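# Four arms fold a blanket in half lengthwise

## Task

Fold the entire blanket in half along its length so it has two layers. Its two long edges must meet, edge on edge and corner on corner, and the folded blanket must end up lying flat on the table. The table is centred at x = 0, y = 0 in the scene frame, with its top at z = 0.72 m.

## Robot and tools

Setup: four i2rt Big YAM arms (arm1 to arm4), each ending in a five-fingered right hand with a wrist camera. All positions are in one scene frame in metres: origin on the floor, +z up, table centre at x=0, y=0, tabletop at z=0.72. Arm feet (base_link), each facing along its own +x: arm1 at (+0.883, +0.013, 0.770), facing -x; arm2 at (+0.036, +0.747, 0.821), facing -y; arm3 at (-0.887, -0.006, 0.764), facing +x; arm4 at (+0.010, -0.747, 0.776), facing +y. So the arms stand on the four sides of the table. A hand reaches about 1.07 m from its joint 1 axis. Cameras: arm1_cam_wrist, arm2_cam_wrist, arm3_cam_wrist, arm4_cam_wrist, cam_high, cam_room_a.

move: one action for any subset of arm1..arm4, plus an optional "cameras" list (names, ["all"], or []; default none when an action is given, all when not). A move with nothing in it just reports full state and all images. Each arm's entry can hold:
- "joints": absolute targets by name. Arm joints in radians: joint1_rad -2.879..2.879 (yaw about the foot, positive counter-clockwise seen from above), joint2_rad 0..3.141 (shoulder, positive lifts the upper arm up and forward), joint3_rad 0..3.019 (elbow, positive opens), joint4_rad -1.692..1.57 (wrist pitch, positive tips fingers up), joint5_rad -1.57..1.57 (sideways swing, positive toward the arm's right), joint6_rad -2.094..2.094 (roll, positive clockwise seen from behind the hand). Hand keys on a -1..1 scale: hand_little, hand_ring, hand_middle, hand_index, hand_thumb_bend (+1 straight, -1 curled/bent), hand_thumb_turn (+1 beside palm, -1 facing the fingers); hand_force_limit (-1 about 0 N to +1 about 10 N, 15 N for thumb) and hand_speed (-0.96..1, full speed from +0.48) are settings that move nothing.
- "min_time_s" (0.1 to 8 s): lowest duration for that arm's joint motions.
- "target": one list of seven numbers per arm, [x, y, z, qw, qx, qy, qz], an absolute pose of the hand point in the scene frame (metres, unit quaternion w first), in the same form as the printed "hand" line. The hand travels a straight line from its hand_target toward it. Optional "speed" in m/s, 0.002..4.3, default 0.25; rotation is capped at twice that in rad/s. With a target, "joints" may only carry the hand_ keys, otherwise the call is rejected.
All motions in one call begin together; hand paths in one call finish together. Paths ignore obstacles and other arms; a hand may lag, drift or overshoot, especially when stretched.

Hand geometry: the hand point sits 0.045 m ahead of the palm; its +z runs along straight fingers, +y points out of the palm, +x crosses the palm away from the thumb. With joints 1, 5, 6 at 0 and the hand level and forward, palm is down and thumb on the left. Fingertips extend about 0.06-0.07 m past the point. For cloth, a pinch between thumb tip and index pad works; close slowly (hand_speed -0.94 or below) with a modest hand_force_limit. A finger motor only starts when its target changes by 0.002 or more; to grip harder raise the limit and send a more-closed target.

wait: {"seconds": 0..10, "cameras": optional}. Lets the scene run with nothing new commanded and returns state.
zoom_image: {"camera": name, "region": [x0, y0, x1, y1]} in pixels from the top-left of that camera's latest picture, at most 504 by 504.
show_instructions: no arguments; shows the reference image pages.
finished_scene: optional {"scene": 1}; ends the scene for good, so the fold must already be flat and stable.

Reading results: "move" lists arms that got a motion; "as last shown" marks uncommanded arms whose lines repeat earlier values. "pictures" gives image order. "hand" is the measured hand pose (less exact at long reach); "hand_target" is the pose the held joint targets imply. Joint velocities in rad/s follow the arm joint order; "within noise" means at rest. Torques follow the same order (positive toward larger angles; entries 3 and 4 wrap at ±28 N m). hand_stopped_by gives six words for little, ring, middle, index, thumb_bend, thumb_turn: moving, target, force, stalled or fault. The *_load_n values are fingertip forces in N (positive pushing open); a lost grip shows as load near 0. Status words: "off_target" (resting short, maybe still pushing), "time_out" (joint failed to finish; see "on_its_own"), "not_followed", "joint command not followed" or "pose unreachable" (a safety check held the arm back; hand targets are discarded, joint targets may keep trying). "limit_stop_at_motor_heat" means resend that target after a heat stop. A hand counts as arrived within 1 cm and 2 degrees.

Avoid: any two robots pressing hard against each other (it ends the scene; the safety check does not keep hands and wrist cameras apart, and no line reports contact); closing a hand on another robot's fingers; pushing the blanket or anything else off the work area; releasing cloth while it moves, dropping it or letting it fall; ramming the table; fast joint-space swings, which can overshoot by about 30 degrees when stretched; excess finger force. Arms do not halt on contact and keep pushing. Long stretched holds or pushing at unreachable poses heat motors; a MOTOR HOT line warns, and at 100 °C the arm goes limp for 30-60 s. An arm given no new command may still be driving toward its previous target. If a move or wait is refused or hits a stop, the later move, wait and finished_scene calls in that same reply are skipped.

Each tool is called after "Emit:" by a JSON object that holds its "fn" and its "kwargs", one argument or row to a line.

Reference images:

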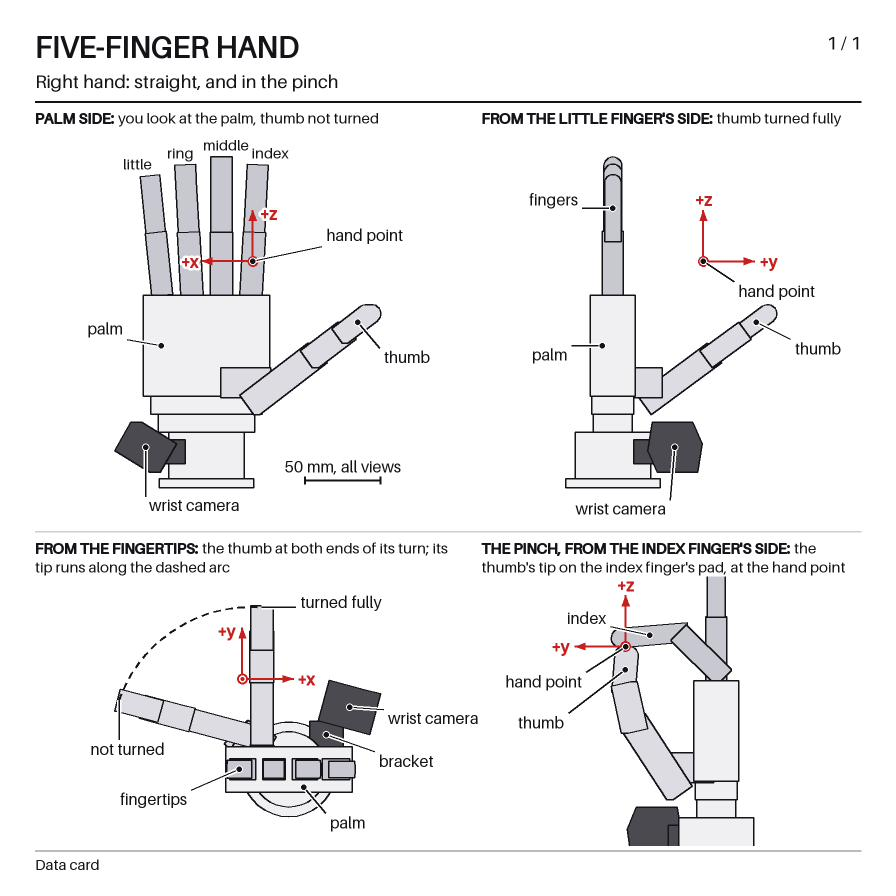

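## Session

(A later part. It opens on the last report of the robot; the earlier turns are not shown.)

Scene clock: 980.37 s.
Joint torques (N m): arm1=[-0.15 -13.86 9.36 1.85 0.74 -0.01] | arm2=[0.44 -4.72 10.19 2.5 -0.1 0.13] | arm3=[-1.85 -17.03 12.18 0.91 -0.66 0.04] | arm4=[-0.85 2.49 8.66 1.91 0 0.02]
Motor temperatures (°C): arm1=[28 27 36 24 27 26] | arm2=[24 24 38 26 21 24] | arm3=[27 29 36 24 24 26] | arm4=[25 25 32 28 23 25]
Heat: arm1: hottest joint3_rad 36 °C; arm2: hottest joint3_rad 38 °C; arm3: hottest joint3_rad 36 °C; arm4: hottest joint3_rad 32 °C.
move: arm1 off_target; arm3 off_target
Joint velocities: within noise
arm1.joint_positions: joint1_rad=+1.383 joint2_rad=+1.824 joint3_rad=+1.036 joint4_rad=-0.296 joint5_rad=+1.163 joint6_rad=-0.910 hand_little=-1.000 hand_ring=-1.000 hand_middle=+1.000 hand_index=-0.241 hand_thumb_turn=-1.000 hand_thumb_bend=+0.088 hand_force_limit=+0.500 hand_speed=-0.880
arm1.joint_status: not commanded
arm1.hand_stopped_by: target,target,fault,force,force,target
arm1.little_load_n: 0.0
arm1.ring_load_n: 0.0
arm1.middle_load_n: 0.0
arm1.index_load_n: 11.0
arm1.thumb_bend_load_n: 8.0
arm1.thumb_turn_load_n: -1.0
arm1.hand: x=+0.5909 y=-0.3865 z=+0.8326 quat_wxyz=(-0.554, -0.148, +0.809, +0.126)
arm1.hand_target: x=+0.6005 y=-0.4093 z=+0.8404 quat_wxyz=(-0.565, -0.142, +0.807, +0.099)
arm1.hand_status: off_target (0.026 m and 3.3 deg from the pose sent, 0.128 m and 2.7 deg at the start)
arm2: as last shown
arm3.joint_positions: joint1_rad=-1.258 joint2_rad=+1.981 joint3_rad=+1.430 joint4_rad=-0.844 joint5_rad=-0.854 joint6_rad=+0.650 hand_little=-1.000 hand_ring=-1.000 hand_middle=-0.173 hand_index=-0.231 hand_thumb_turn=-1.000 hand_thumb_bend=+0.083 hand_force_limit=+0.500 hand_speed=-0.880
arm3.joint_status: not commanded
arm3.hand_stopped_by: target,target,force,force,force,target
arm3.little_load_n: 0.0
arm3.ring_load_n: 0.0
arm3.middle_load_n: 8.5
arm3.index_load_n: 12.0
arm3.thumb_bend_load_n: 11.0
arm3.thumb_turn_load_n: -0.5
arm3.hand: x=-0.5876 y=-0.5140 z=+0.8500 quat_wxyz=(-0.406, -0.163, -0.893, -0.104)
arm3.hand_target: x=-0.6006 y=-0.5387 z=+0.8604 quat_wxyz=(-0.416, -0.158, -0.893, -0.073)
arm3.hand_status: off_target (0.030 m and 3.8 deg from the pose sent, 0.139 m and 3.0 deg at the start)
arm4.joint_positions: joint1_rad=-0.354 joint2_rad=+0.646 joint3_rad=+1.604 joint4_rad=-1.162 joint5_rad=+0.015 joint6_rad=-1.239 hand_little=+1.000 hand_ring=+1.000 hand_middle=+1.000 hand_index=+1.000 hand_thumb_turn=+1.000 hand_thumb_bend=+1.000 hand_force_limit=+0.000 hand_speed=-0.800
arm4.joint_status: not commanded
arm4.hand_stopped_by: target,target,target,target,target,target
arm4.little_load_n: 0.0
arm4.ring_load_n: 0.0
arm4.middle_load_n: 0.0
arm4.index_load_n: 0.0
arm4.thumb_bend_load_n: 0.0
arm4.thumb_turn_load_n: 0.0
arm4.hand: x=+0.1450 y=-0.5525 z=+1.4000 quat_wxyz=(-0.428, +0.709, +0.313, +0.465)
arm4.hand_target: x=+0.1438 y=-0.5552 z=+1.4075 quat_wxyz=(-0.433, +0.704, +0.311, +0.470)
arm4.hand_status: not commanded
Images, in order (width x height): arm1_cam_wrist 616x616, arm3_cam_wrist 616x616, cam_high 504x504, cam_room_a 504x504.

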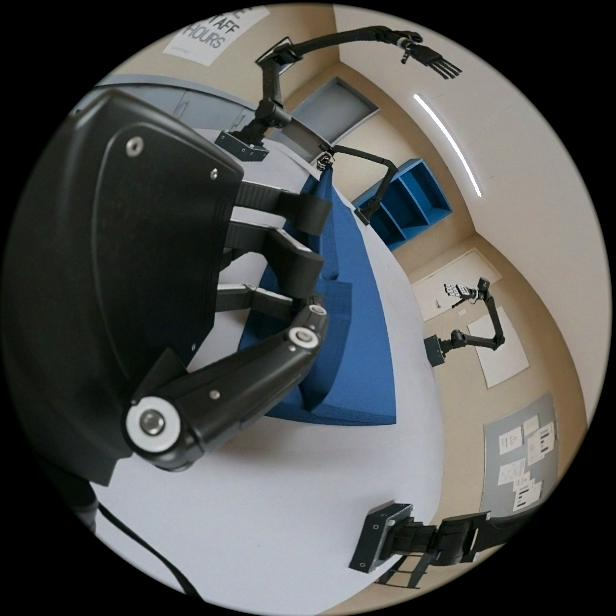

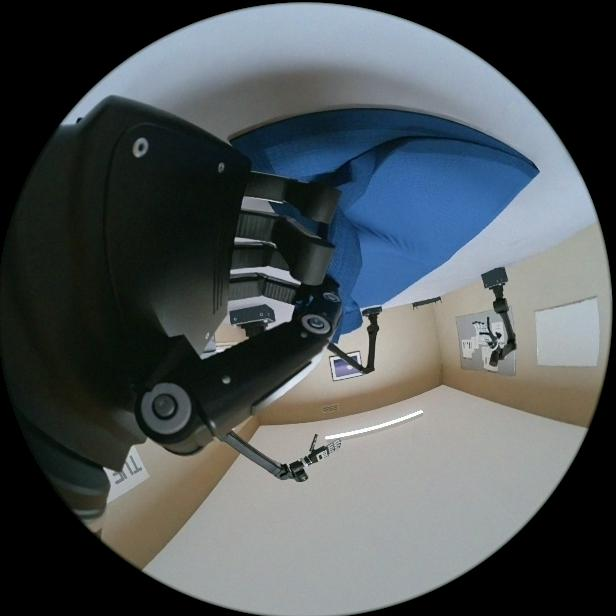

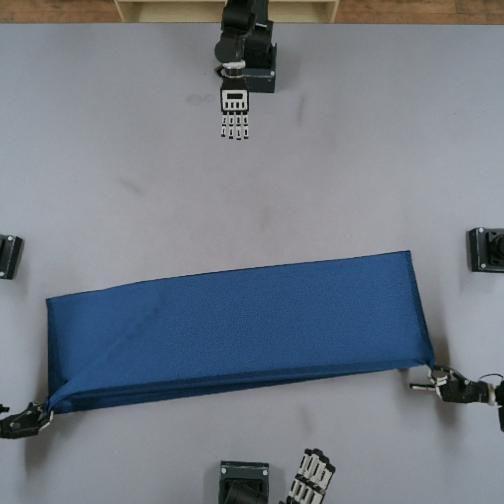

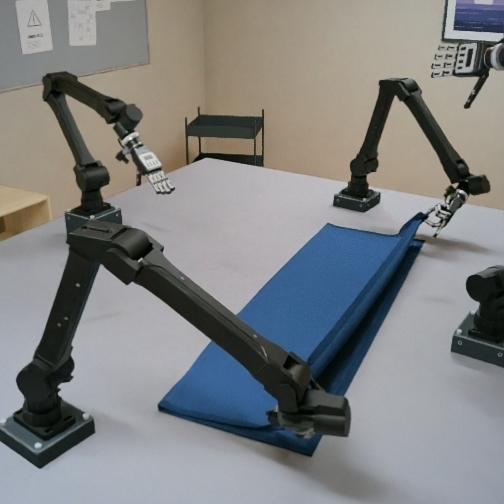

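Emit:
{"fn": "zoom_image", "kwargs": {
  "camera": "cam_high",
  "region": [10, 280, 170, 440]
}}

Emit:
{"fn": "zoom_image", "kwargs": {
  "camera": "cam_high",
  "region": [150, 280, 350, 440]
}}

Emit:
{"fn": "zoom_image", "kwargs": {
  "camera": "cam_high",
  "region": [340, 240, 500, 400]
}}

Scaled by 3.150.

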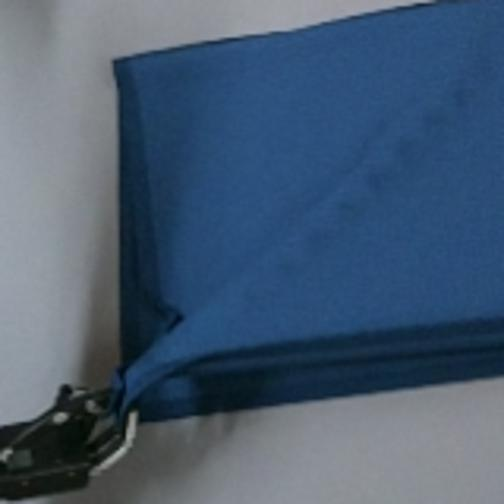

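Scaled by 2.520.

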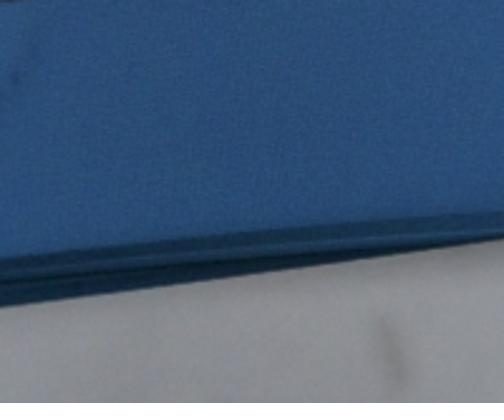

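Scaled by 3.150.

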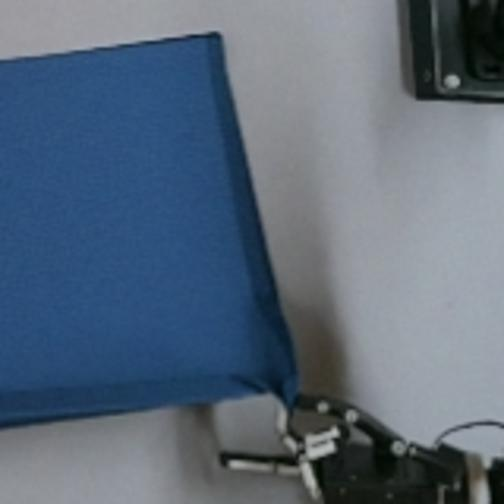

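Emit:
{"fn": "move", "kwargs": {
  "arm1": {"target": [0.592, -0.41, 0.86, 0.5649, 0.1423, -0.8068, -0.0996], "speed": 0.1},
  "arm3": {"target": [-0.592, -0.52, 1.00, 0.4162, 0.1574, 0.8926, 0.0734], "speed": 0.15}
}}

Emit:
{"fn": "move", "kwargs": {
  "arm1": {"target": [0.592, -0.415, 0.84, 0.5649, 0.1423, -0.8068, -0.0996], "speed": 0.1},
  "arm3": {"target": [-0.592, -0.595, 0.88, 0.4162, 0.1574, 0.8926, 0.0734], "speed": 0.12},
  "cameras": ["cam_high", "cam_room_a", "arm1_cam_wrist", "arm3_cam_wrist"]
}}

Emit:
{"fn": "zoom_image", "kwargs": {
  "camera": "cam_high",
  "region": [10, 280, 170, 440]
}}

Scene clock: 1010.30 s.
Joint torques (N m): arm1=[-1.38 -15.21 9.62 1.24 0.46 -0.17] | arm2=[0.15 -5.07 10.25 2.45 -0.11 0.15] | arm3=[-0.15 -17.61 13.61 -0.1 -0.59 0.29] | arm4=[-0.91 2.43 8.64 2.02 -0.01 0.03]
Motor temperatures (°C): arm1=[28 28 39 25 28 26] | arm2=[24 24 38 26 21 24] | arm3=[27 31 38 24 24 26] | arm4=[25 25 32 28 23 25]
Heat: arm1: hottest joint3_rad 39 °C; arm2: hottest joint3_rad 38 °C; arm3: hottest joint3_rad 38 °C; arm4: hottest joint3_rad 32 °C.
move: arm1 off_target; arm3 off_target
Joint velocities: within noise
arm1.joint_positions: joint1_rad=+1.383 joint2_rad=+1.805 joint3_rad=+1.047 joint4_rad=-0.296 joint5_rad=+1.163 joint6_rad=-0.928 hand_little=-1.000 hand_ring=-1.000 hand_middle=+1.000 hand_index=-0.241 hand_thumb_turn=-1.000 hand_thumb_bend=+0.088 hand_force_limit=+0.500 hand_speed=-0.880
arm1.joint_status: not commanded
arm1.hand_stopped_by: target,target,fault,force,force,target
arm1.little_load_n: 0.0
arm1.ring_load_n: 0.0
arm1.middle_load_n: 0.0
arm1.index_load_n: 11.5
arm1.thumb_bend_load_n: 8.5
arm1.thumb_turn_load_n: -1.0
arm1.hand: x=+0.5892 y=-0.3919 z=+0.8448 quat_wxyz=(-0.558, -0.147, +0.808, +0.120)
arm1.hand_target: x=+0.5923 y=-0.4094 z=+0.8602 quat_wxyz=(-0.565, -0.142, +0.807, +0.100)
arm1.hand_status: off_target (0.024 m and 2.5 deg from the pose sent, 0.036 m and 3.3 deg at the start)
arm2.joint_positions: joint1_rad=-0.221 joint2_rad=+0.882 joint3_rad=+0.736 joint4_rad=-0.681 joint5_rad=-0.198 joint6_rad=-0.204 hand_little=+1.000 hand_ring=+1.000 hand_middle=+1.000 hand_index=+1.000 hand_thumb_turn=-1.000 hand_thumb_bend=+1.000 hand_force_limit=+0.000 hand_speed=-0.800
arm2.joint_status: not commanded
arm2.hand_stopped_by: target,target,target,target,target,target
arm2.little_load_n: 0.0
arm2.ring_load_n: 0.0
arm2.middle_load_n: 0.0
arm2.index_load_n: 0.0
arm2.thumb_bend_load_n: 0.0
arm2.thumb_turn_load_n: 0.0
arm2.hand: x=+0.0044 y=+0.4045 z=+0.9958 quat_wxyz=(-0.002, +0.012, -0.928, +0.373)
arm2.hand_target: x=+0.0000 y=+0.4002 z=+1.0000 quat_wxyz=(+0.000, +0.000, -0.924, +0.382)
arm2.hand_status: not commanded
arm3.joint_positions: joint1_rad=-1.258 joint2_rad=+1.818 joint3_rad=+1.540 joint4_rad=-1.094 joint5_rad=-0.852 joint6_rad=+0.655 hand_little=-1.000 hand_ring=-1.000 hand_middle=-0.173 hand_index=-0.231 hand_thumb_turn=-1.000 hand_thumb_bend=+0.083 hand_force_limit=+0.500 hand_speed=-0.880
arm3.joint_status: not commanded
arm3.hand_stopped_by: target,target,force,force,force,target
arm3.little_load_n: 0.0
arm3.ring_load_n: 0.0
arm3.middle_load_n: 8.5
arm3.index_load_n: 12.0
arm3.thumb_bend_load_n: 11.0
arm3.thumb_turn_load_n: -0.5
arm3.hand: x=-0.5893 y=-0.5067 z=+0.9755 quat_wxyz=(-0.409, -0.161, -0.893, -0.095)
arm3.hand_target: x=-0.5924 y=-0.5188 z=+1.0000 quat_wxyz=(-0.416, -0.158, -0.892, -0.073)
arm3.hand_status: off_target (0.028 m and 2.7 deg from the pose sent, 0.150 m and 3.8 deg at the start)
arm4: as last shown
arm4.ring_load_n: -0.5
pictures: none

Scene clock: 1012.20 s.
Joint torques (N m): arm1=[-1.14 -13.45 9.52 1.87 0.5 -0.11] | arm2=[0.5 -4.72 10.36 2.62 -0.13 0.16] | arm3=[-1.49 -19.14 12.94 0.92 -0.75 0.07] | arm4=[-0.85 2.14 8.66 1.98 -0.03 0.03]
Motor temperatures (°C): arm1=[28 28 39 25 28 26] | arm2=[24 24 38 26 21 24] | arm3=[27 31 38 24 24 26] | arm4=[25 25 32 28 23 25]
Heat: arm1: hottest joint3_rad 39 °C; arm2: hottest joint3_rad 38 °C; arm3: hottest joint3_rad 38 °C; arm4: hottest joint3_rad 32 °C.
move: arm1 off_target; arm3 off_target
Joint velocities: within noise
arm1.joint_positions: joint1_rad=+1.383 joint2_rad=+1.828 joint3_rad=+1.051 joint4_rad=-0.272 joint5_rad=+1.163 joint6_rad=-0.928 hand_little=-1.000 hand_ring=-1.000 hand_middle=+1.000 hand_index=-0.241 hand_thumb_turn=-1.000 hand_thumb_bend=+0.088 hand_force_limit=+0.500 hand_speed=-0.880
arm1.joint_status: not commanded
arm1.hand_stopped_by: target,target,fault,force,force,target
arm1.little_load_n: 0.0
arm1.ring_load_n: 0.0
arm1.middle_load_n: 0.0
arm1.index_load_n: 11.5
arm1.thumb_bend_load_n: 8.5
arm1.thumb_turn_load_n: -1.0
arm1.hand: x=+0.5883 y=-0.3955 z=+0.8359 quat_wxyz=(-0.559, -0.145, +0.808, +0.118)
arm1.hand_target: x=+0.5924 y=-0.4145 z=+0.8403 quat_wxyz=(-0.565, -0.142, +0.807, +0.099)
arm1.hand_status: off_target (0.020 m and 2.2 deg from the pose sent, 0.024 m and 2.5 deg at the start)
arm2, arm4: as last shown
arm3.joint_positions: joint1_rad=-1.265 joint2_rad=+2.092 joint3_rad=+1.670 joint4_rad=-0.982 joint5_rad=-0.852 joint6_rad=+0.641 hand_little=-1.000 hand_ring=-1.000 hand_middle=-0.173 hand_index=-0.231 hand_thumb_turn=-1.000 hand_thumb_bend=+0.083 hand_force_limit=+0.500 hand_speed=-0.880
arm3.joint_status: not commanded
arm3.hand_stopped_by: target,target,force,force,force,target
arm3.little_load_n: 0.0
arm3.ring_load_n: 0.0
arm3.middle_load_n: 8.0
arm3.index_load_n: 12.0
arm3.thumb_bend_load_n: 11.0
arm3.thumb_turn_load_n: -0.5
arm3.hand: x=-0.5803 y=-0.5707 z=+0.8673 quat_wxyz=(-0.405, -0.165, -0.893, -0.104)
arm3.hand_target: x=-0.5927 y=-0.5936 z=+0.8803 quat_wxyz=(-0.416, -0.158, -0.893, -0.073)
arm3.hand_status: off_target (0.030 m and 3.9 deg from the pose sent, 0.130 m and 2.7 deg at the start)
arm4.ring_load_n: 0.0
pictures: arm1_cam_wrist, arm3_cam_wrist, cam_high, cam_room_a
Images, in order (width x height): arm1_cam_wrist 616x616, arm3_cam_wrist 616x616, cam_high 504x504, cam_room_a 504x504.

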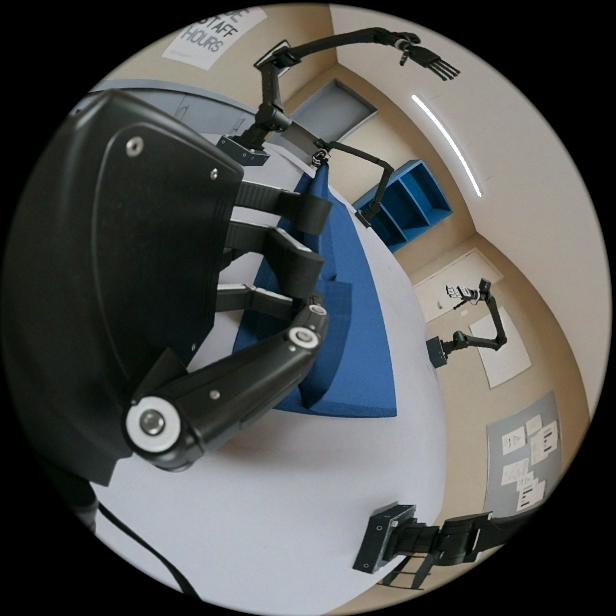

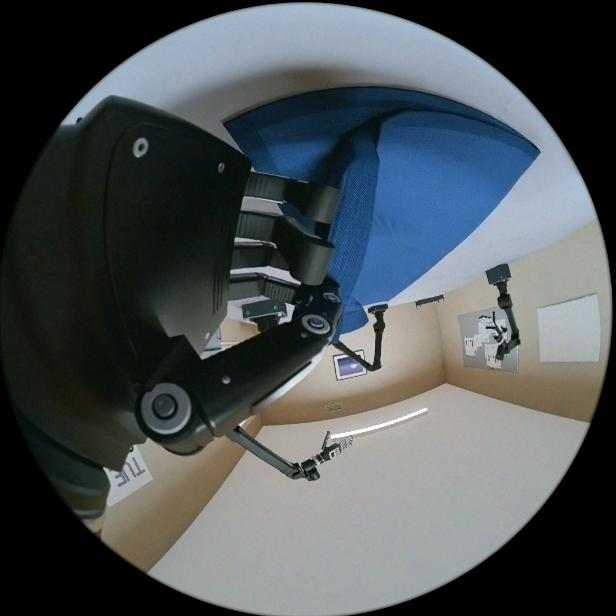

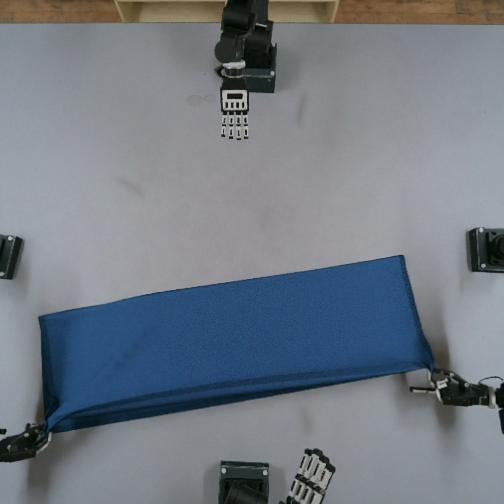

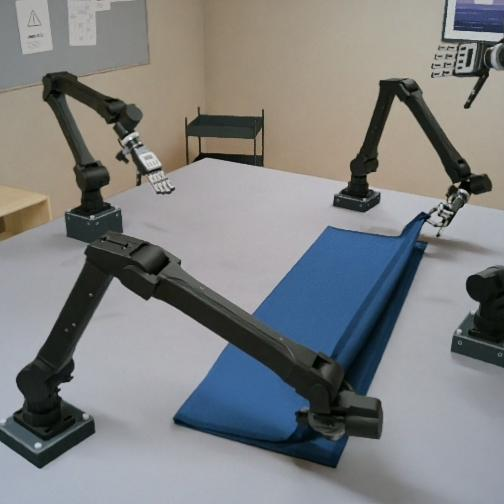

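Scaled by 3.150.

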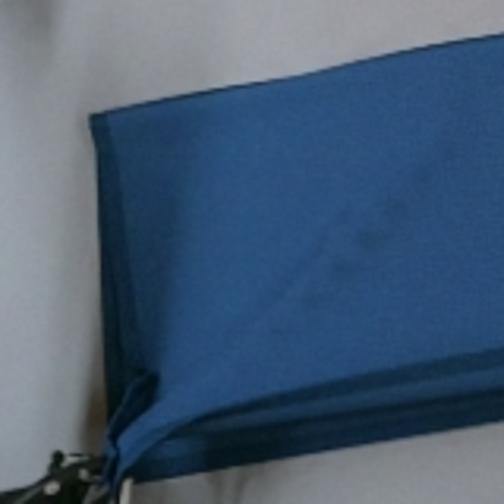

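Emit:
{"fn": "move", "kwargs": {
  "arm4": {"target": [-0.33, -0.60, 0.90, 0, 0.9976, 0.0698, 0], "speed": 0.35},
  "cameras": ["arm4_cam_wrist", "cam_high", "cam_room_a"]
}}

Emit:
{"fn": "zoom_image", "kwargs": {
  "camera": "cam_high",
  "region": [30, 340, 230, 504]
}}

Scene clock: 1045.60 s.
Joint torques (N m): arm1=[-1.14 -13.45 9.54 1.85 0.5 -0.11] | arm2=[-0.03 -4.84 10.28 2.55 -0.08 0.15] | arm3=[-1.49 -19.08 12.92 0.94 -0.75 0.07] | arm4=[-0.32 -12.98 8.84 0.55 -0.09 0.13]
Motor temperatures (°C): arm1=[28 28 37 25 27 26] | arm2=[23 24 38 26 21 24] | arm3=[27 31 41 24 24 26] | arm4=[25 25 32 28 23 25]
Heat: arm1: hottest joint3_rad 37 °C; arm2: hottest joint3_rad 38 °C; arm3: hottest joint3_rad 41 °C; arm4: hottest joint3_rad 32 °C.
move: arm4 done
Joint velocities: within noise
arm1, arm2, arm3: as last shown
arm1.index_load_n: 11.0
arm3.little_load_n: 0.5
arm3.ring_load_n: 0.5
arm3.hand_target: x=-0.5927 y=-0.5936 z=+0.8804 quat_wxyz=(-0.416, -0.158, -0.893, -0.073)
arm4.joint_positions: joint1_rad=+1.016 joint2_rad=+1.395 joint3_rad=+1.063 joint4_rad=-1.253 joint5_rad=+0.000 joint6_rad=+0.834 hand_little=+1.000 hand_ring=+1.000 hand_middle=+1.000 hand_index=+1.000 hand_thumb_turn=+1.000 hand_thumb_bend=+1.000 hand_force_limit=+0.000 hand_speed=-0.800
arm4.joint_status: not commanded
arm4.hand_stopped_by: target,target,target,target,target,target
arm4.little_load_n: 0.0
arm4.ring_load_n: 0.0
arm4.middle_load_n: 0.0
arm4.index_load_n: 0.0
arm4.thumb_bend_load_n: 0.0
arm4.thumb_turn_load_n: 0.0
arm4.hand: x=-0.3261 y=-0.5971 z=+0.8988 quat_wxyz=(+0.004, +0.998, +0.070, +0.007)
arm4.hand_target: x=-0.3299 y=-0.6000 z=+0.9000 quat_wxyz=(+0.000, +0.998, +0.070, +0.000)
arm4.hand_status: done (0.005 m and 0.9 deg from the pose sent, 0.691 m and 86.4 deg at the start; a joint's target at an end of its range on 29 of 89 steps)
Images, in order (width x height): arm4_cam_wrist 616x616, cam_high 504x504, cam_room_a 504x504.

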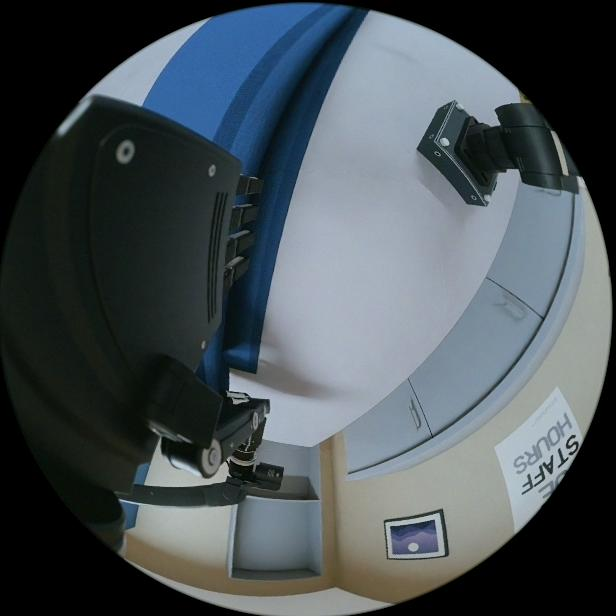

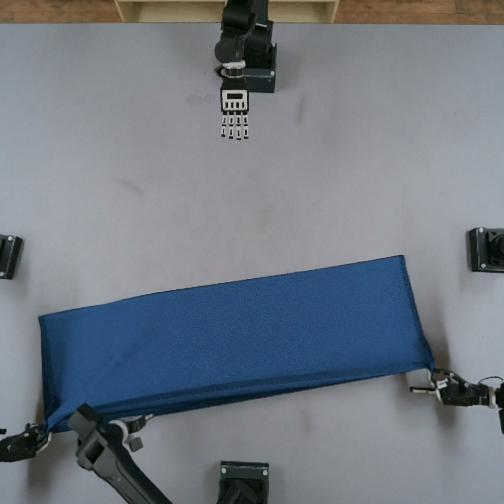

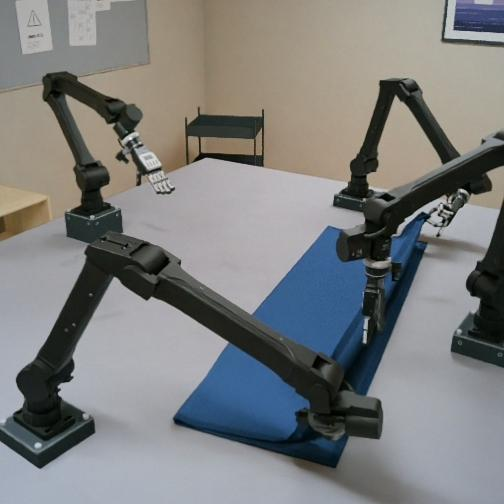

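Scaled by 2.520.

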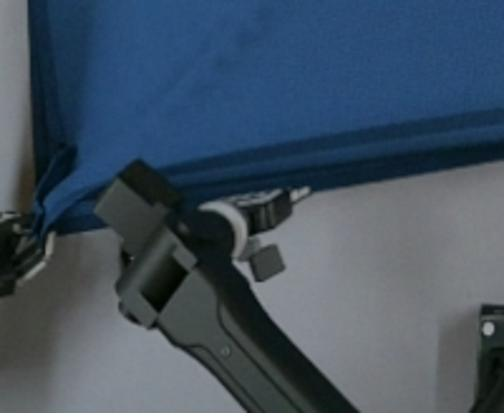

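Emit:
{"fn": "zoom_image", "kwargs": {
  "camera": "arm4_cam_wrist",
  "region": [180, 130, 380, 400]
}}

Scaled by 1.867 from the camera's image (finer frame: 880x880).

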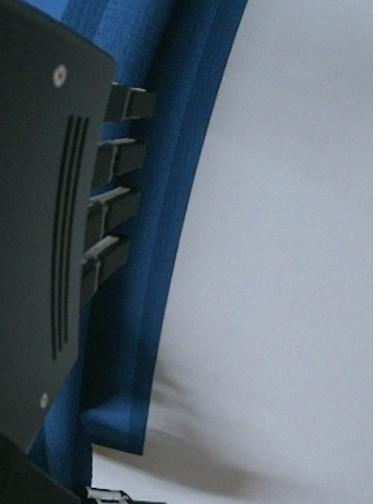

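Emit:
{"fn": "move", "kwargs": {
  "arm4": {"target": [-0.38, -0.606, 0.81, 0, 0.9976, 0.0698, 0], "speed": 0.15}
}}

Emit:
{"fn": "move", "kwargs": {
  "arm4": {"target": [-0.38, -0.606, 0.772, 0, 0.9976, 0.0698, 0], "speed": 0.06},
  "cameras": ["arm4_cam_wrist", "cam_high", "cam_room_a"]
}}

Emit:
{"fn": "zoom_image", "kwargs": {
  "camera": "arm4_cam_wrist",
  "region": [180, 130, 380, 400]
}}

Scene clock: 1080.07 s.
Joint torques (N m): arm1=[-1.2 -13.45 9.52 1.87 0.5 -0.11] | arm2=[0.5 -5.19 10.22 2.51 -0.1 0.15] | arm3=[-1.49 -19.14 12.94 0.92 -0.76 0.07] | arm4=[-0.09 -14.51 7.75 0.59 -0.08 0.12]
Motor temperatures (°C): arm1=[28 28 37 24 27 26] | arm2=[23 24 39 26 21 24] | arm3=[27 31 42 24 24 25] | arm4=[25 26 31 27 23 25]
Heat: arm1: hottest joint3_rad 37 °C; arm2: hottest joint3_rad 39 °C; arm3: hottest joint3_rad 42 °C; arm4: hottest joint3_rad 31 °C.
move: arm4 done
Joint velocities: within noise
arm1, arm2, arm3: as last shown
arm1.index_load_n: 11.5
arm1.thumb_bend_load_n: 8.0
arm3.little_load_n: 0.0
arm3.ring_load_n: 0.0
arm4.joint_positions: joint1_rad=+1.096 joint2_rad=+1.591 joint3_rad=+1.034 joint4_rad=-1.013 joint5_rad=-0.001 joint6_rad=+0.912 hand_little=+1.000 hand_ring=+1.000 hand_middle=+1.000 hand_index=+1.000 hand_thumb_turn=+1.000 hand_thumb_bend=+1.000 hand_force_limit=+0.000 hand_speed=-0.800
arm4.joint_status: not commanded
arm4.hand_stopped_by: target,target,target,target,target,target
arm4.little_load_n: 0.0
arm4.ring_load_n: 0.0
arm4.middle_load_n: 0.0
arm4.index_load_n: 0.0
arm4.thumb_bend_load_n: 0.0
arm4.thumb_turn_load_n: 0.0
arm4.hand: x=-0.3785 y=-0.6024 z=+0.8136 quat_wxyz=(+0.000, +0.997, +0.071, +0.001)
arm4.hand_target: x=-0.3800 y=-0.6060 z=+0.8101 quat_wxyz=(+0.000, +0.998, +0.070, +0.000)
arm4.hand_status: done (0.005 m and 0.2 deg from the pose sent, 0.104 m and 0.9 deg at the start)
pictures: none

Scene clock: 1081.20 s.
Joint torques (N m): arm1=[-1.2 -13.45 9.51 1.87 0.5 -0.11] | arm2=[0.44 -5.07 10.33 2.48 -0.12 0.13] | arm3=[-1.49 -19.02 12.94 0.92 -0.76 0.07] | arm4=[-0.32 -12.75 6.64 1.17 -0.06 0.13]
Motor temperatures (°C): arm1=[28 28 37 24 27 26] | arm2=[23 24 39 26 21 24] | arm3=[27 31 42 24 24 25] | arm4=[25 26 30 27 23 25]
Heat: arm1: hottest joint3_rad 37 °C; arm2: hottest joint3_rad 39 °C; arm3: hottest joint3_rad 42 °C; arm4: hottest joint3_rad 30 °C.
move: arm4 off_target
Joint velocities: within noise
arm1, arm2, arm3: as last shown
arm1.ring_load_n: -0.5
arm1.thumb_bend_load_n: 8.5
arm2.ring_load_n: -0.5
arm2.index_load_n: -0.5
arm4.joint_positions: joint1_rad=+1.096 joint2_rad=+1.628 joint3_rad=+1.000 joint4_rad=-0.922 joint5_rad=-0.001 joint6_rad=+0.913 hand_little=+1.000 hand_ring=+1.000 hand_middle=+1.000 hand_index=+1.000 hand_thumb_turn=+1.000 hand_thumb_bend=+1.000 hand_force_limit=+0.000 hand_speed=-0.800
arm4.joint_status: not commanded
arm4.hand_stopped_by: target,target,target,target,target,target
arm4.little_load_n: -0.5
arm4.ring_load_n: 0.0
arm4.middle_load_n: -1.5
arm4.index_load_n: 0.0
arm4.thumb_bend_load_n: 0.0
arm4.thumb_turn_load_n: 0.0
arm4.hand: x=-0.3823 y=-0.6002 z=+0.7880 quat_wxyz=(-0.006, +0.997, +0.071, -0.008)
arm4.hand_target: x=-0.3795 y=-0.6061 z=+0.7726 quat_wxyz=(+0.000, +0.998, +0.070, +0.000)
arm4.hand_status: off_target (0.017 m and 1.2 deg from the pose sent, 0.042 m and 0.2 deg at the start)
Images, in order (width x height): arm4_cam_wrist 616x616, cam_high 504x504, cam_room_a 504x504.

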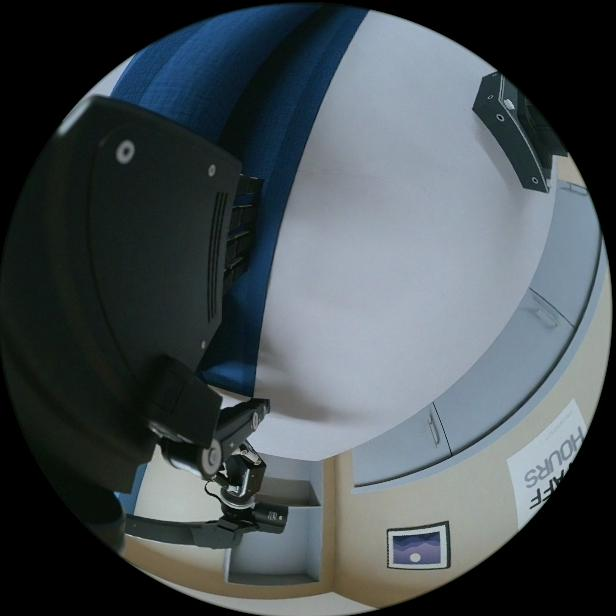

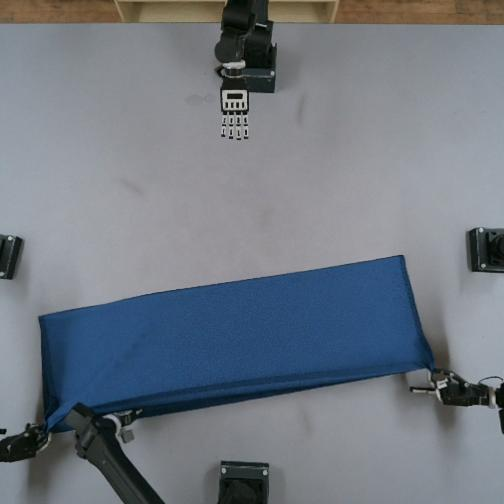

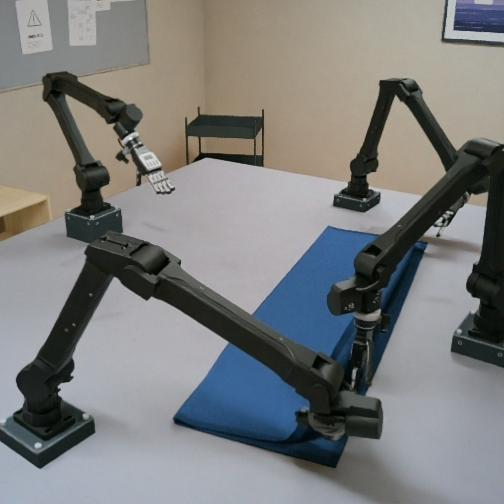

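Scaled by 1.867 from the camera's image (finer frame: 880x880).

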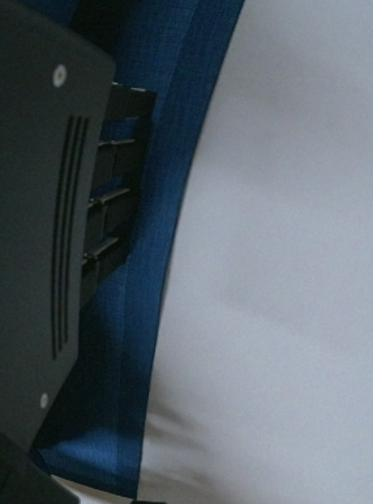

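Emit:
{"fn": "move", "kwargs": {
  "arm3": {"target": [-0.602, -0.648, 0.85, 0.4162, 0.1574, 0.8926, 0.0734], "speed": 0.1},
  "arm1": {"target": [0.602, -0.435, 0.81, 0.5649, 0.1423, -0.8068, -0.0996], "speed": 0.1},
  "cameras": ["arm4_cam_wrist", "cam_high", "cam_room_a", "arm1_cam_wrist", "arm3_cam_wrist"]
}}

Emit:
{"fn": "zoom_image", "kwargs": {
  "camera": "cam_high",
  "region": [10, 300, 210, 480]
}}

Emit:
{"fn": "zoom_image", "kwargs": {
  "camera": "cam_high",
  "region": [340, 240, 500, 400]
}}

Scene clock: 1106.57 s.
Joint torques (N m): arm1=[-0.15 -14.39 9.02 1.18 0.71 0.05] | arm2=[0.32 -5.25 10.26 2.54 -0.11 0.11] | arm3=[-2.73 -20.6 13.64 0.03 -0.59 0.02] | arm4=[-0.21 -12.69 6.56 1.02 -0.07 0.13]
Motor temperatures (°C): arm1=[28 28 37 24 27 26] | arm2=[23 24 39 26 21 24] | arm3=[27 31 43 24 24 25] | arm4=[25 27 30 27 23 25]
Heat: arm1: hottest joint3_rad 37 °C; arm2: hottest joint3_rad 39 °C; arm3: hottest joint3_rad 43 °C; arm4: hottest joint3_rad 30 °C.
move: arm1 off_target; arm3 off_target
Joint velocities: within noise
arm1.joint_positions: joint1_rad=+1.396 joint2_rad=+1.922 joint3_rad=+1.108 joint4_rad=-0.272 joint5_rad=+1.171 joint6_rad=-0.883 hand_little=-1.000 hand_ring=-1.000 hand_middle=+1.000 hand_index=-0.241 hand_thumb_turn=-1.000 hand_thumb_bend=+0.088 hand_force_limit=+0.500 hand_speed=-0.880
arm1.joint_status: not commanded
arm1.hand_stopped_by: target,target,fault,force,force,target
arm1.little_load_n: 0.0
arm1.ring_load_n: 0.0
arm1.middle_load_n: 0.0
arm1.index_load_n: 11.5
arm1.thumb_bend_load_n: 8.5
arm1.thumb_turn_load_n: -0.5
arm1.hand: x=+0.5909 y=-0.4147 z=+0.8071 quat_wxyz=(-0.559, -0.142, +0.809, +0.118)
arm1.hand_target: x=+0.6023 y=-0.4344 z=+0.8103 quat_wxyz=(-0.565, -0.142, +0.807, +0.099)
arm1.hand_status: off_target (0.023 m and 2.2 deg from the pose sent, 0.049 m and 2.2 deg at the start)
arm2, arm4: as last shown
arm2.ring_load_n: 0.0
arm2.index_load_n: 0.0
arm3.joint_positions: joint1_rad=-1.278 joint2_rad=+2.258 joint3_rad=+1.882 joint4_rad=-1.043 joint5_rad=-0.862 joint6_rad=+0.603 hand_little=-1.000 hand_ring=-1.000 hand_middle=-0.173 hand_index=-0.231 hand_thumb_turn=-1.000 hand_thumb_bend=+0.083 hand_force_limit=+0.500 hand_speed=-0.880
arm3.joint_status: not commanded
arm3.hand_stopped_by: target,target,force,force,force,target
arm3.little_load_n: 0.0
arm3.ring_load_n: 0.0
arm3.middle_load_n: 8.0
arm3.index_load_n: 12.0
arm3.thumb_bend_load_n: 10.5
arm3.thumb_turn_load_n: -0.5
arm3.hand: x=-0.5786 y=-0.6207 z=+0.8388 quat_wxyz=(-0.409, -0.156, -0.893, -0.102)
arm3.hand_target: x=-0.6027 y=-0.6459 z=+0.8502 quat_wxyz=(-0.416, -0.158, -0.893, -0.073)
arm3.hand_status: off_target (0.038 m and 3.4 deg from the pose sent, 0.082 m and 3.9 deg at the start)
arm4.joint_positions: joint1_rad=+1.096 joint2_rad=+1.628 joint3_rad=+1.000 joint4_rad=-0.920 joint5_rad=-0.001 joint6_rad=+0.913 hand_little=+1.000 hand_ring=+1.000 hand_middle=+1.000 hand_index=+1.000 hand_thumb_turn=+1.000 hand_thumb_bend=+1.000 hand_force_limit=+0.000 hand_speed=-0.800
arm4.little_load_n: 0.0
arm4.middle_load_n: -0.5
arm4.hand: x=-0.3827 y=-0.5999 z=+0.7880 quat_wxyz=(-0.007, +0.997, +0.071, -0.009)
pictures: arm1_cam_wrist, arm3_cam_wrist, arm4_cam_wrist, cam_high, cam_room_a
Images, in order (width x height): arm1_cam_wrist 616x616, arm3_cam_wrist 616x616, arm4_cam_wrist 616x616, cam_high 504x504, cam_room_a 504x504.

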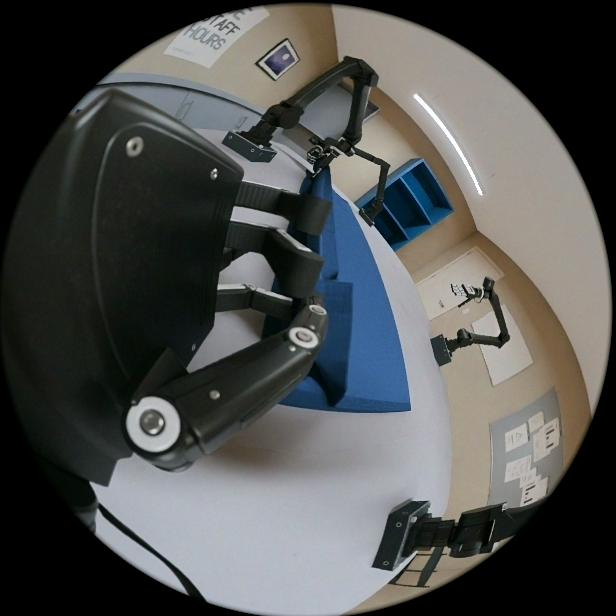

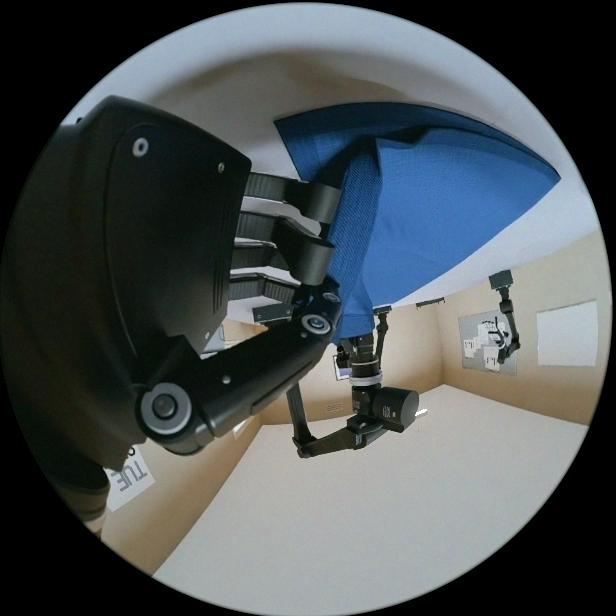

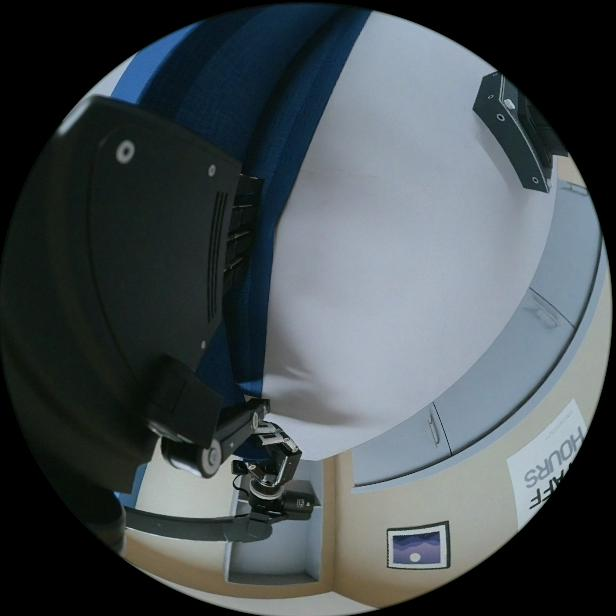

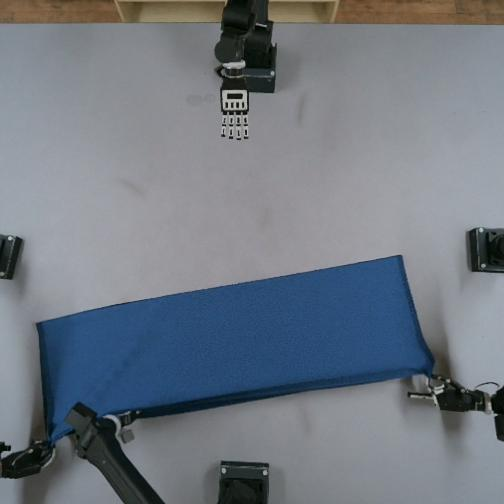

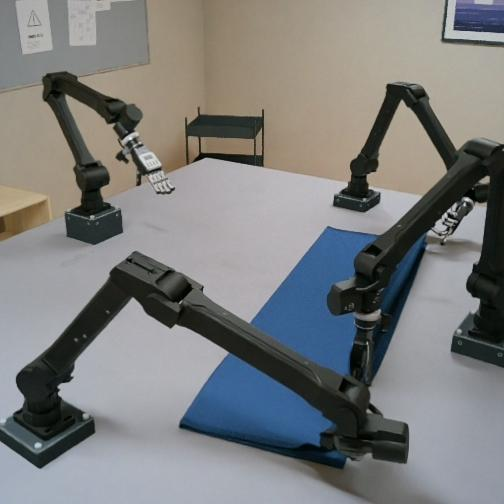

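Scaled by 2.520.

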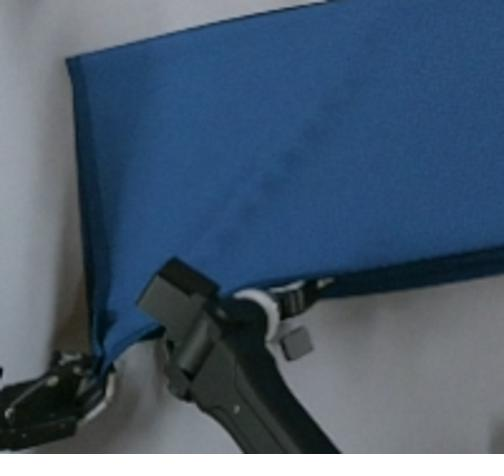

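Scaled by 3.150.

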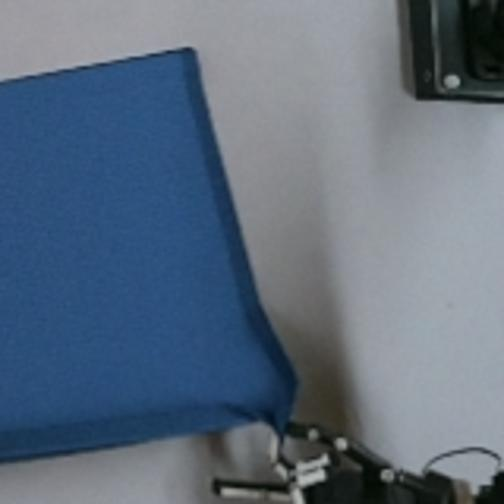

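Emit:
{"fn": "move", "kwargs": {
  "arm3": {"target": [-0.592, -0.65, 0.81, 0.4162, 0.1574, 0.8926, 0.0734], "speed": 0.08},
  "arm1": {"target": [0.602, -0.438, 0.77, 0.5649, 0.1423, -0.8068, -0.0996], "speed": 0.08},
  "cameras": ["arm4_cam_wrist", "cam_high", "cam_room_a", "arm1_cam_wrist", "arm3_cam_wrist"]
}}

Emit:
{"fn": "zoom_image", "kwargs": {
  "camera": "arm4_cam_wrist",
  "region": [180, 130, 420, 500]
}}

Emit:
{"fn": "zoom_image", "kwargs": {
  "camera": "arm3_cam_wrist",
  "region": [240, 60, 600, 400]
}}

Emit:
{"fn": "zoom_image", "kwargs": {
  "camera": "arm1_cam_wrist",
  "region": [240, 140, 500, 440]
}}

Scene clock: 1118.20 s.
Joint torques (N m): arm1=[-0.15 -14.92 8.05 1.74 0.69 0.03] | arm2=[0.38 -4.95 10.3 2.54 -0.1 0.14] | arm3=[-1.67 -20.72 12.29 1.22 -0.43 0.24] | arm4=[-0.26 -12.69 6.61 1.09 -0.05 0.12]
Motor temperatures (°C): arm1=[28 29 38 24 27 26] | arm2=[23 24 39 26 21 24] | arm3=[27 32 44 24 24 25] | arm4=[25 27 30 27 23 25]
Heat: arm1: hottest joint3_rad 38 °C; arm2: hottest joint3_rad 39 °C; arm3: hottest joint3_rad 44 °C; arm4: hottest joint3_rad 30 °C.
move: arm1 off_target; arm3 off_target
Joint velocities: within noise
arm1.joint_positions: joint1_rad=+1.397 joint2_rad=+2.009 joint3_rad=+1.115 joint4_rad=-0.203 joint5_rad=+1.172 joint6_rad=-0.880 hand_little=-1.000 hand_ring=-1.000 hand_middle=+1.000 hand_index=-0.241 hand_thumb_turn=-1.000 hand_thumb_bend=+0.088 hand_force_limit=+0.500 hand_speed=-0.880
arm1.joint_status: not commanded
arm1.hand_stopped_by: target,target,fault,force,force,target
arm1.little_load_n: 0.0
arm1.ring_load_n: 0.0
arm1.middle_load_n: 0.0
arm1.index_load_n: 11.0
arm1.thumb_bend_load_n: 8.0
arm1.thumb_turn_load_n: -1.0
arm1.hand: x=+0.5906 y=-0.4178 z=+0.7688 quat_wxyz=(-0.557, -0.144, +0.809, +0.121)
arm1.hand_target: x=+0.6023 y=-0.4374 z=+0.7701 quat_wxyz=(-0.565, -0.142, +0.807, +0.099)
arm1.hand_status: off_target (0.023 m and 2.6 deg from the pose sent, 0.045 m and 2.2 deg at the start)
arm2, arm4: as last shown
arm3.joint_positions: joint1_rad=-1.278 joint2_rad=+2.308 joint3_rad=+1.882 joint4_rad=-0.986 joint5_rad=-0.864 joint6_rad=+0.603 hand_little=-1.000 hand_ring=-1.000 hand_middle=-0.173 hand_index=-0.231 hand_thumb_turn=-1.000 hand_thumb_bend=+0.083 hand_force_limit=+0.500 hand_speed=-0.880
arm3.joint_status: not commanded
arm3.hand_stopped_by: target,target,force,force,force,target
arm3.little_load_n: 0.0
arm3.ring_load_n: 0.0
arm3.middle_load_n: 7.5
arm3.index_load_n: 12.0
arm3.thumb_bend_load_n: 11.0
arm3.thumb_turn_load_n: -0.5
arm3.hand: x=-0.5774 y=-0.6259 z=+0.8060 quat_wxyz=(-0.411, -0.154, -0.893, -0.100)
arm3.hand_target: x=-0.5927 y=-0.6485 z=+0.8103 quat_wxyz=(-0.416, -0.157, -0.893, -0.073)
arm3.hand_status: off_target (0.028 m and 3.1 deg from the pose sent, 0.043 m and 3.4 deg at the start)
arm4.index_load_n: -0.5
pictures: arm1_cam_wrist, arm3_cam_wrist, arm4_cam_wrist, cam_high, cam_room_a
Images, in order (width x height): arm1_cam_wrist 616x616, arm3_cam_wrist 616x616, arm4_cam_wrist 616x616, cam_high 504x504, cam_room_a 504x504.

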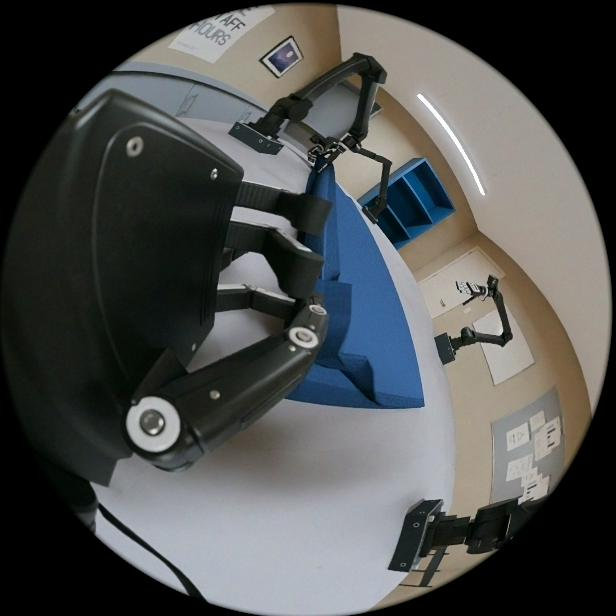

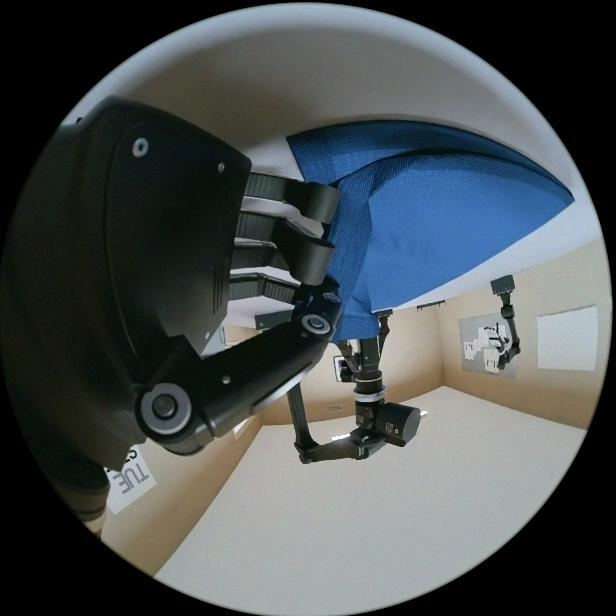

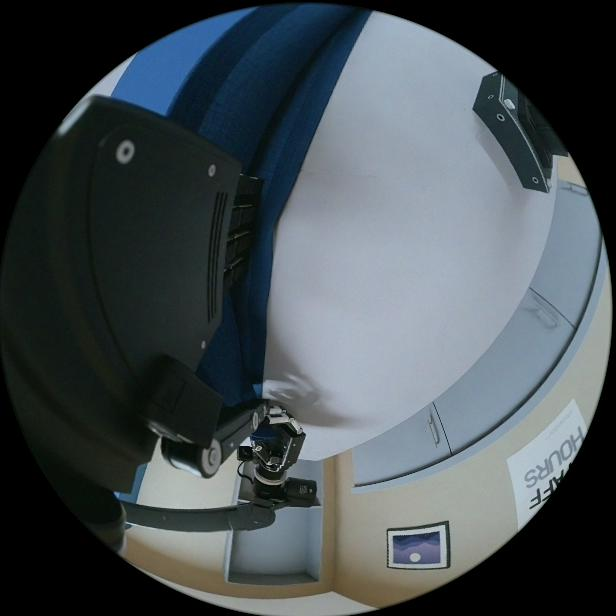

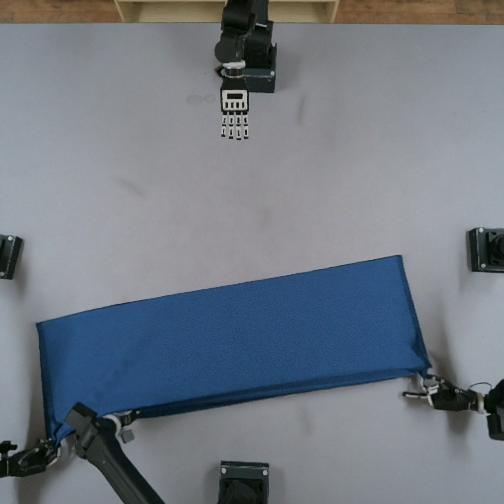

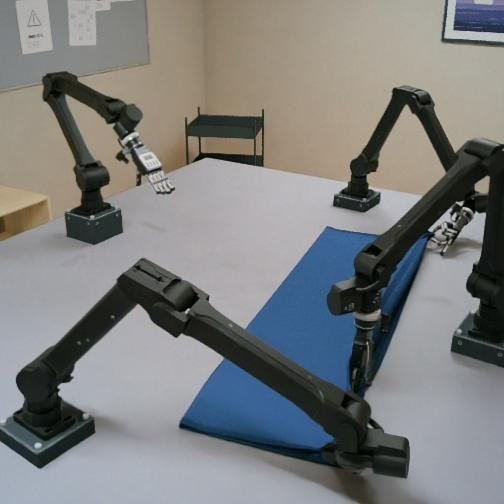

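Scaled by 1.362 from the camera's image (finer frame: 880x880).

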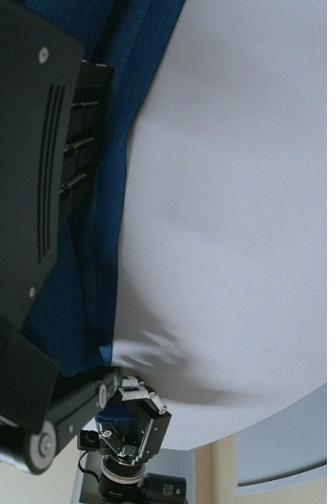

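Scaled by 1.400 from the camera's image (finer frame: 880x880).

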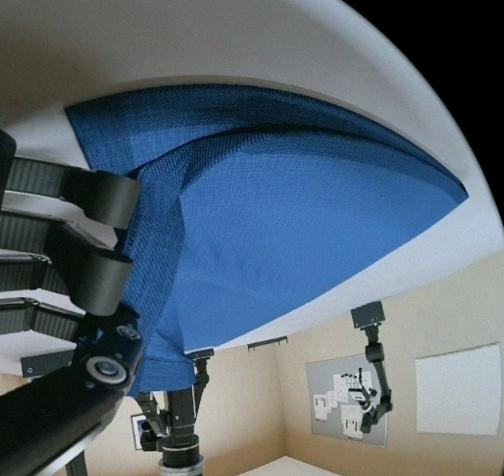

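Scaled by 1.680 from the camera's image (finer frame: 880x880).

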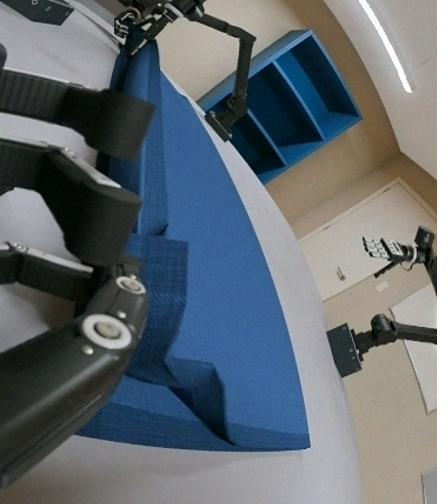

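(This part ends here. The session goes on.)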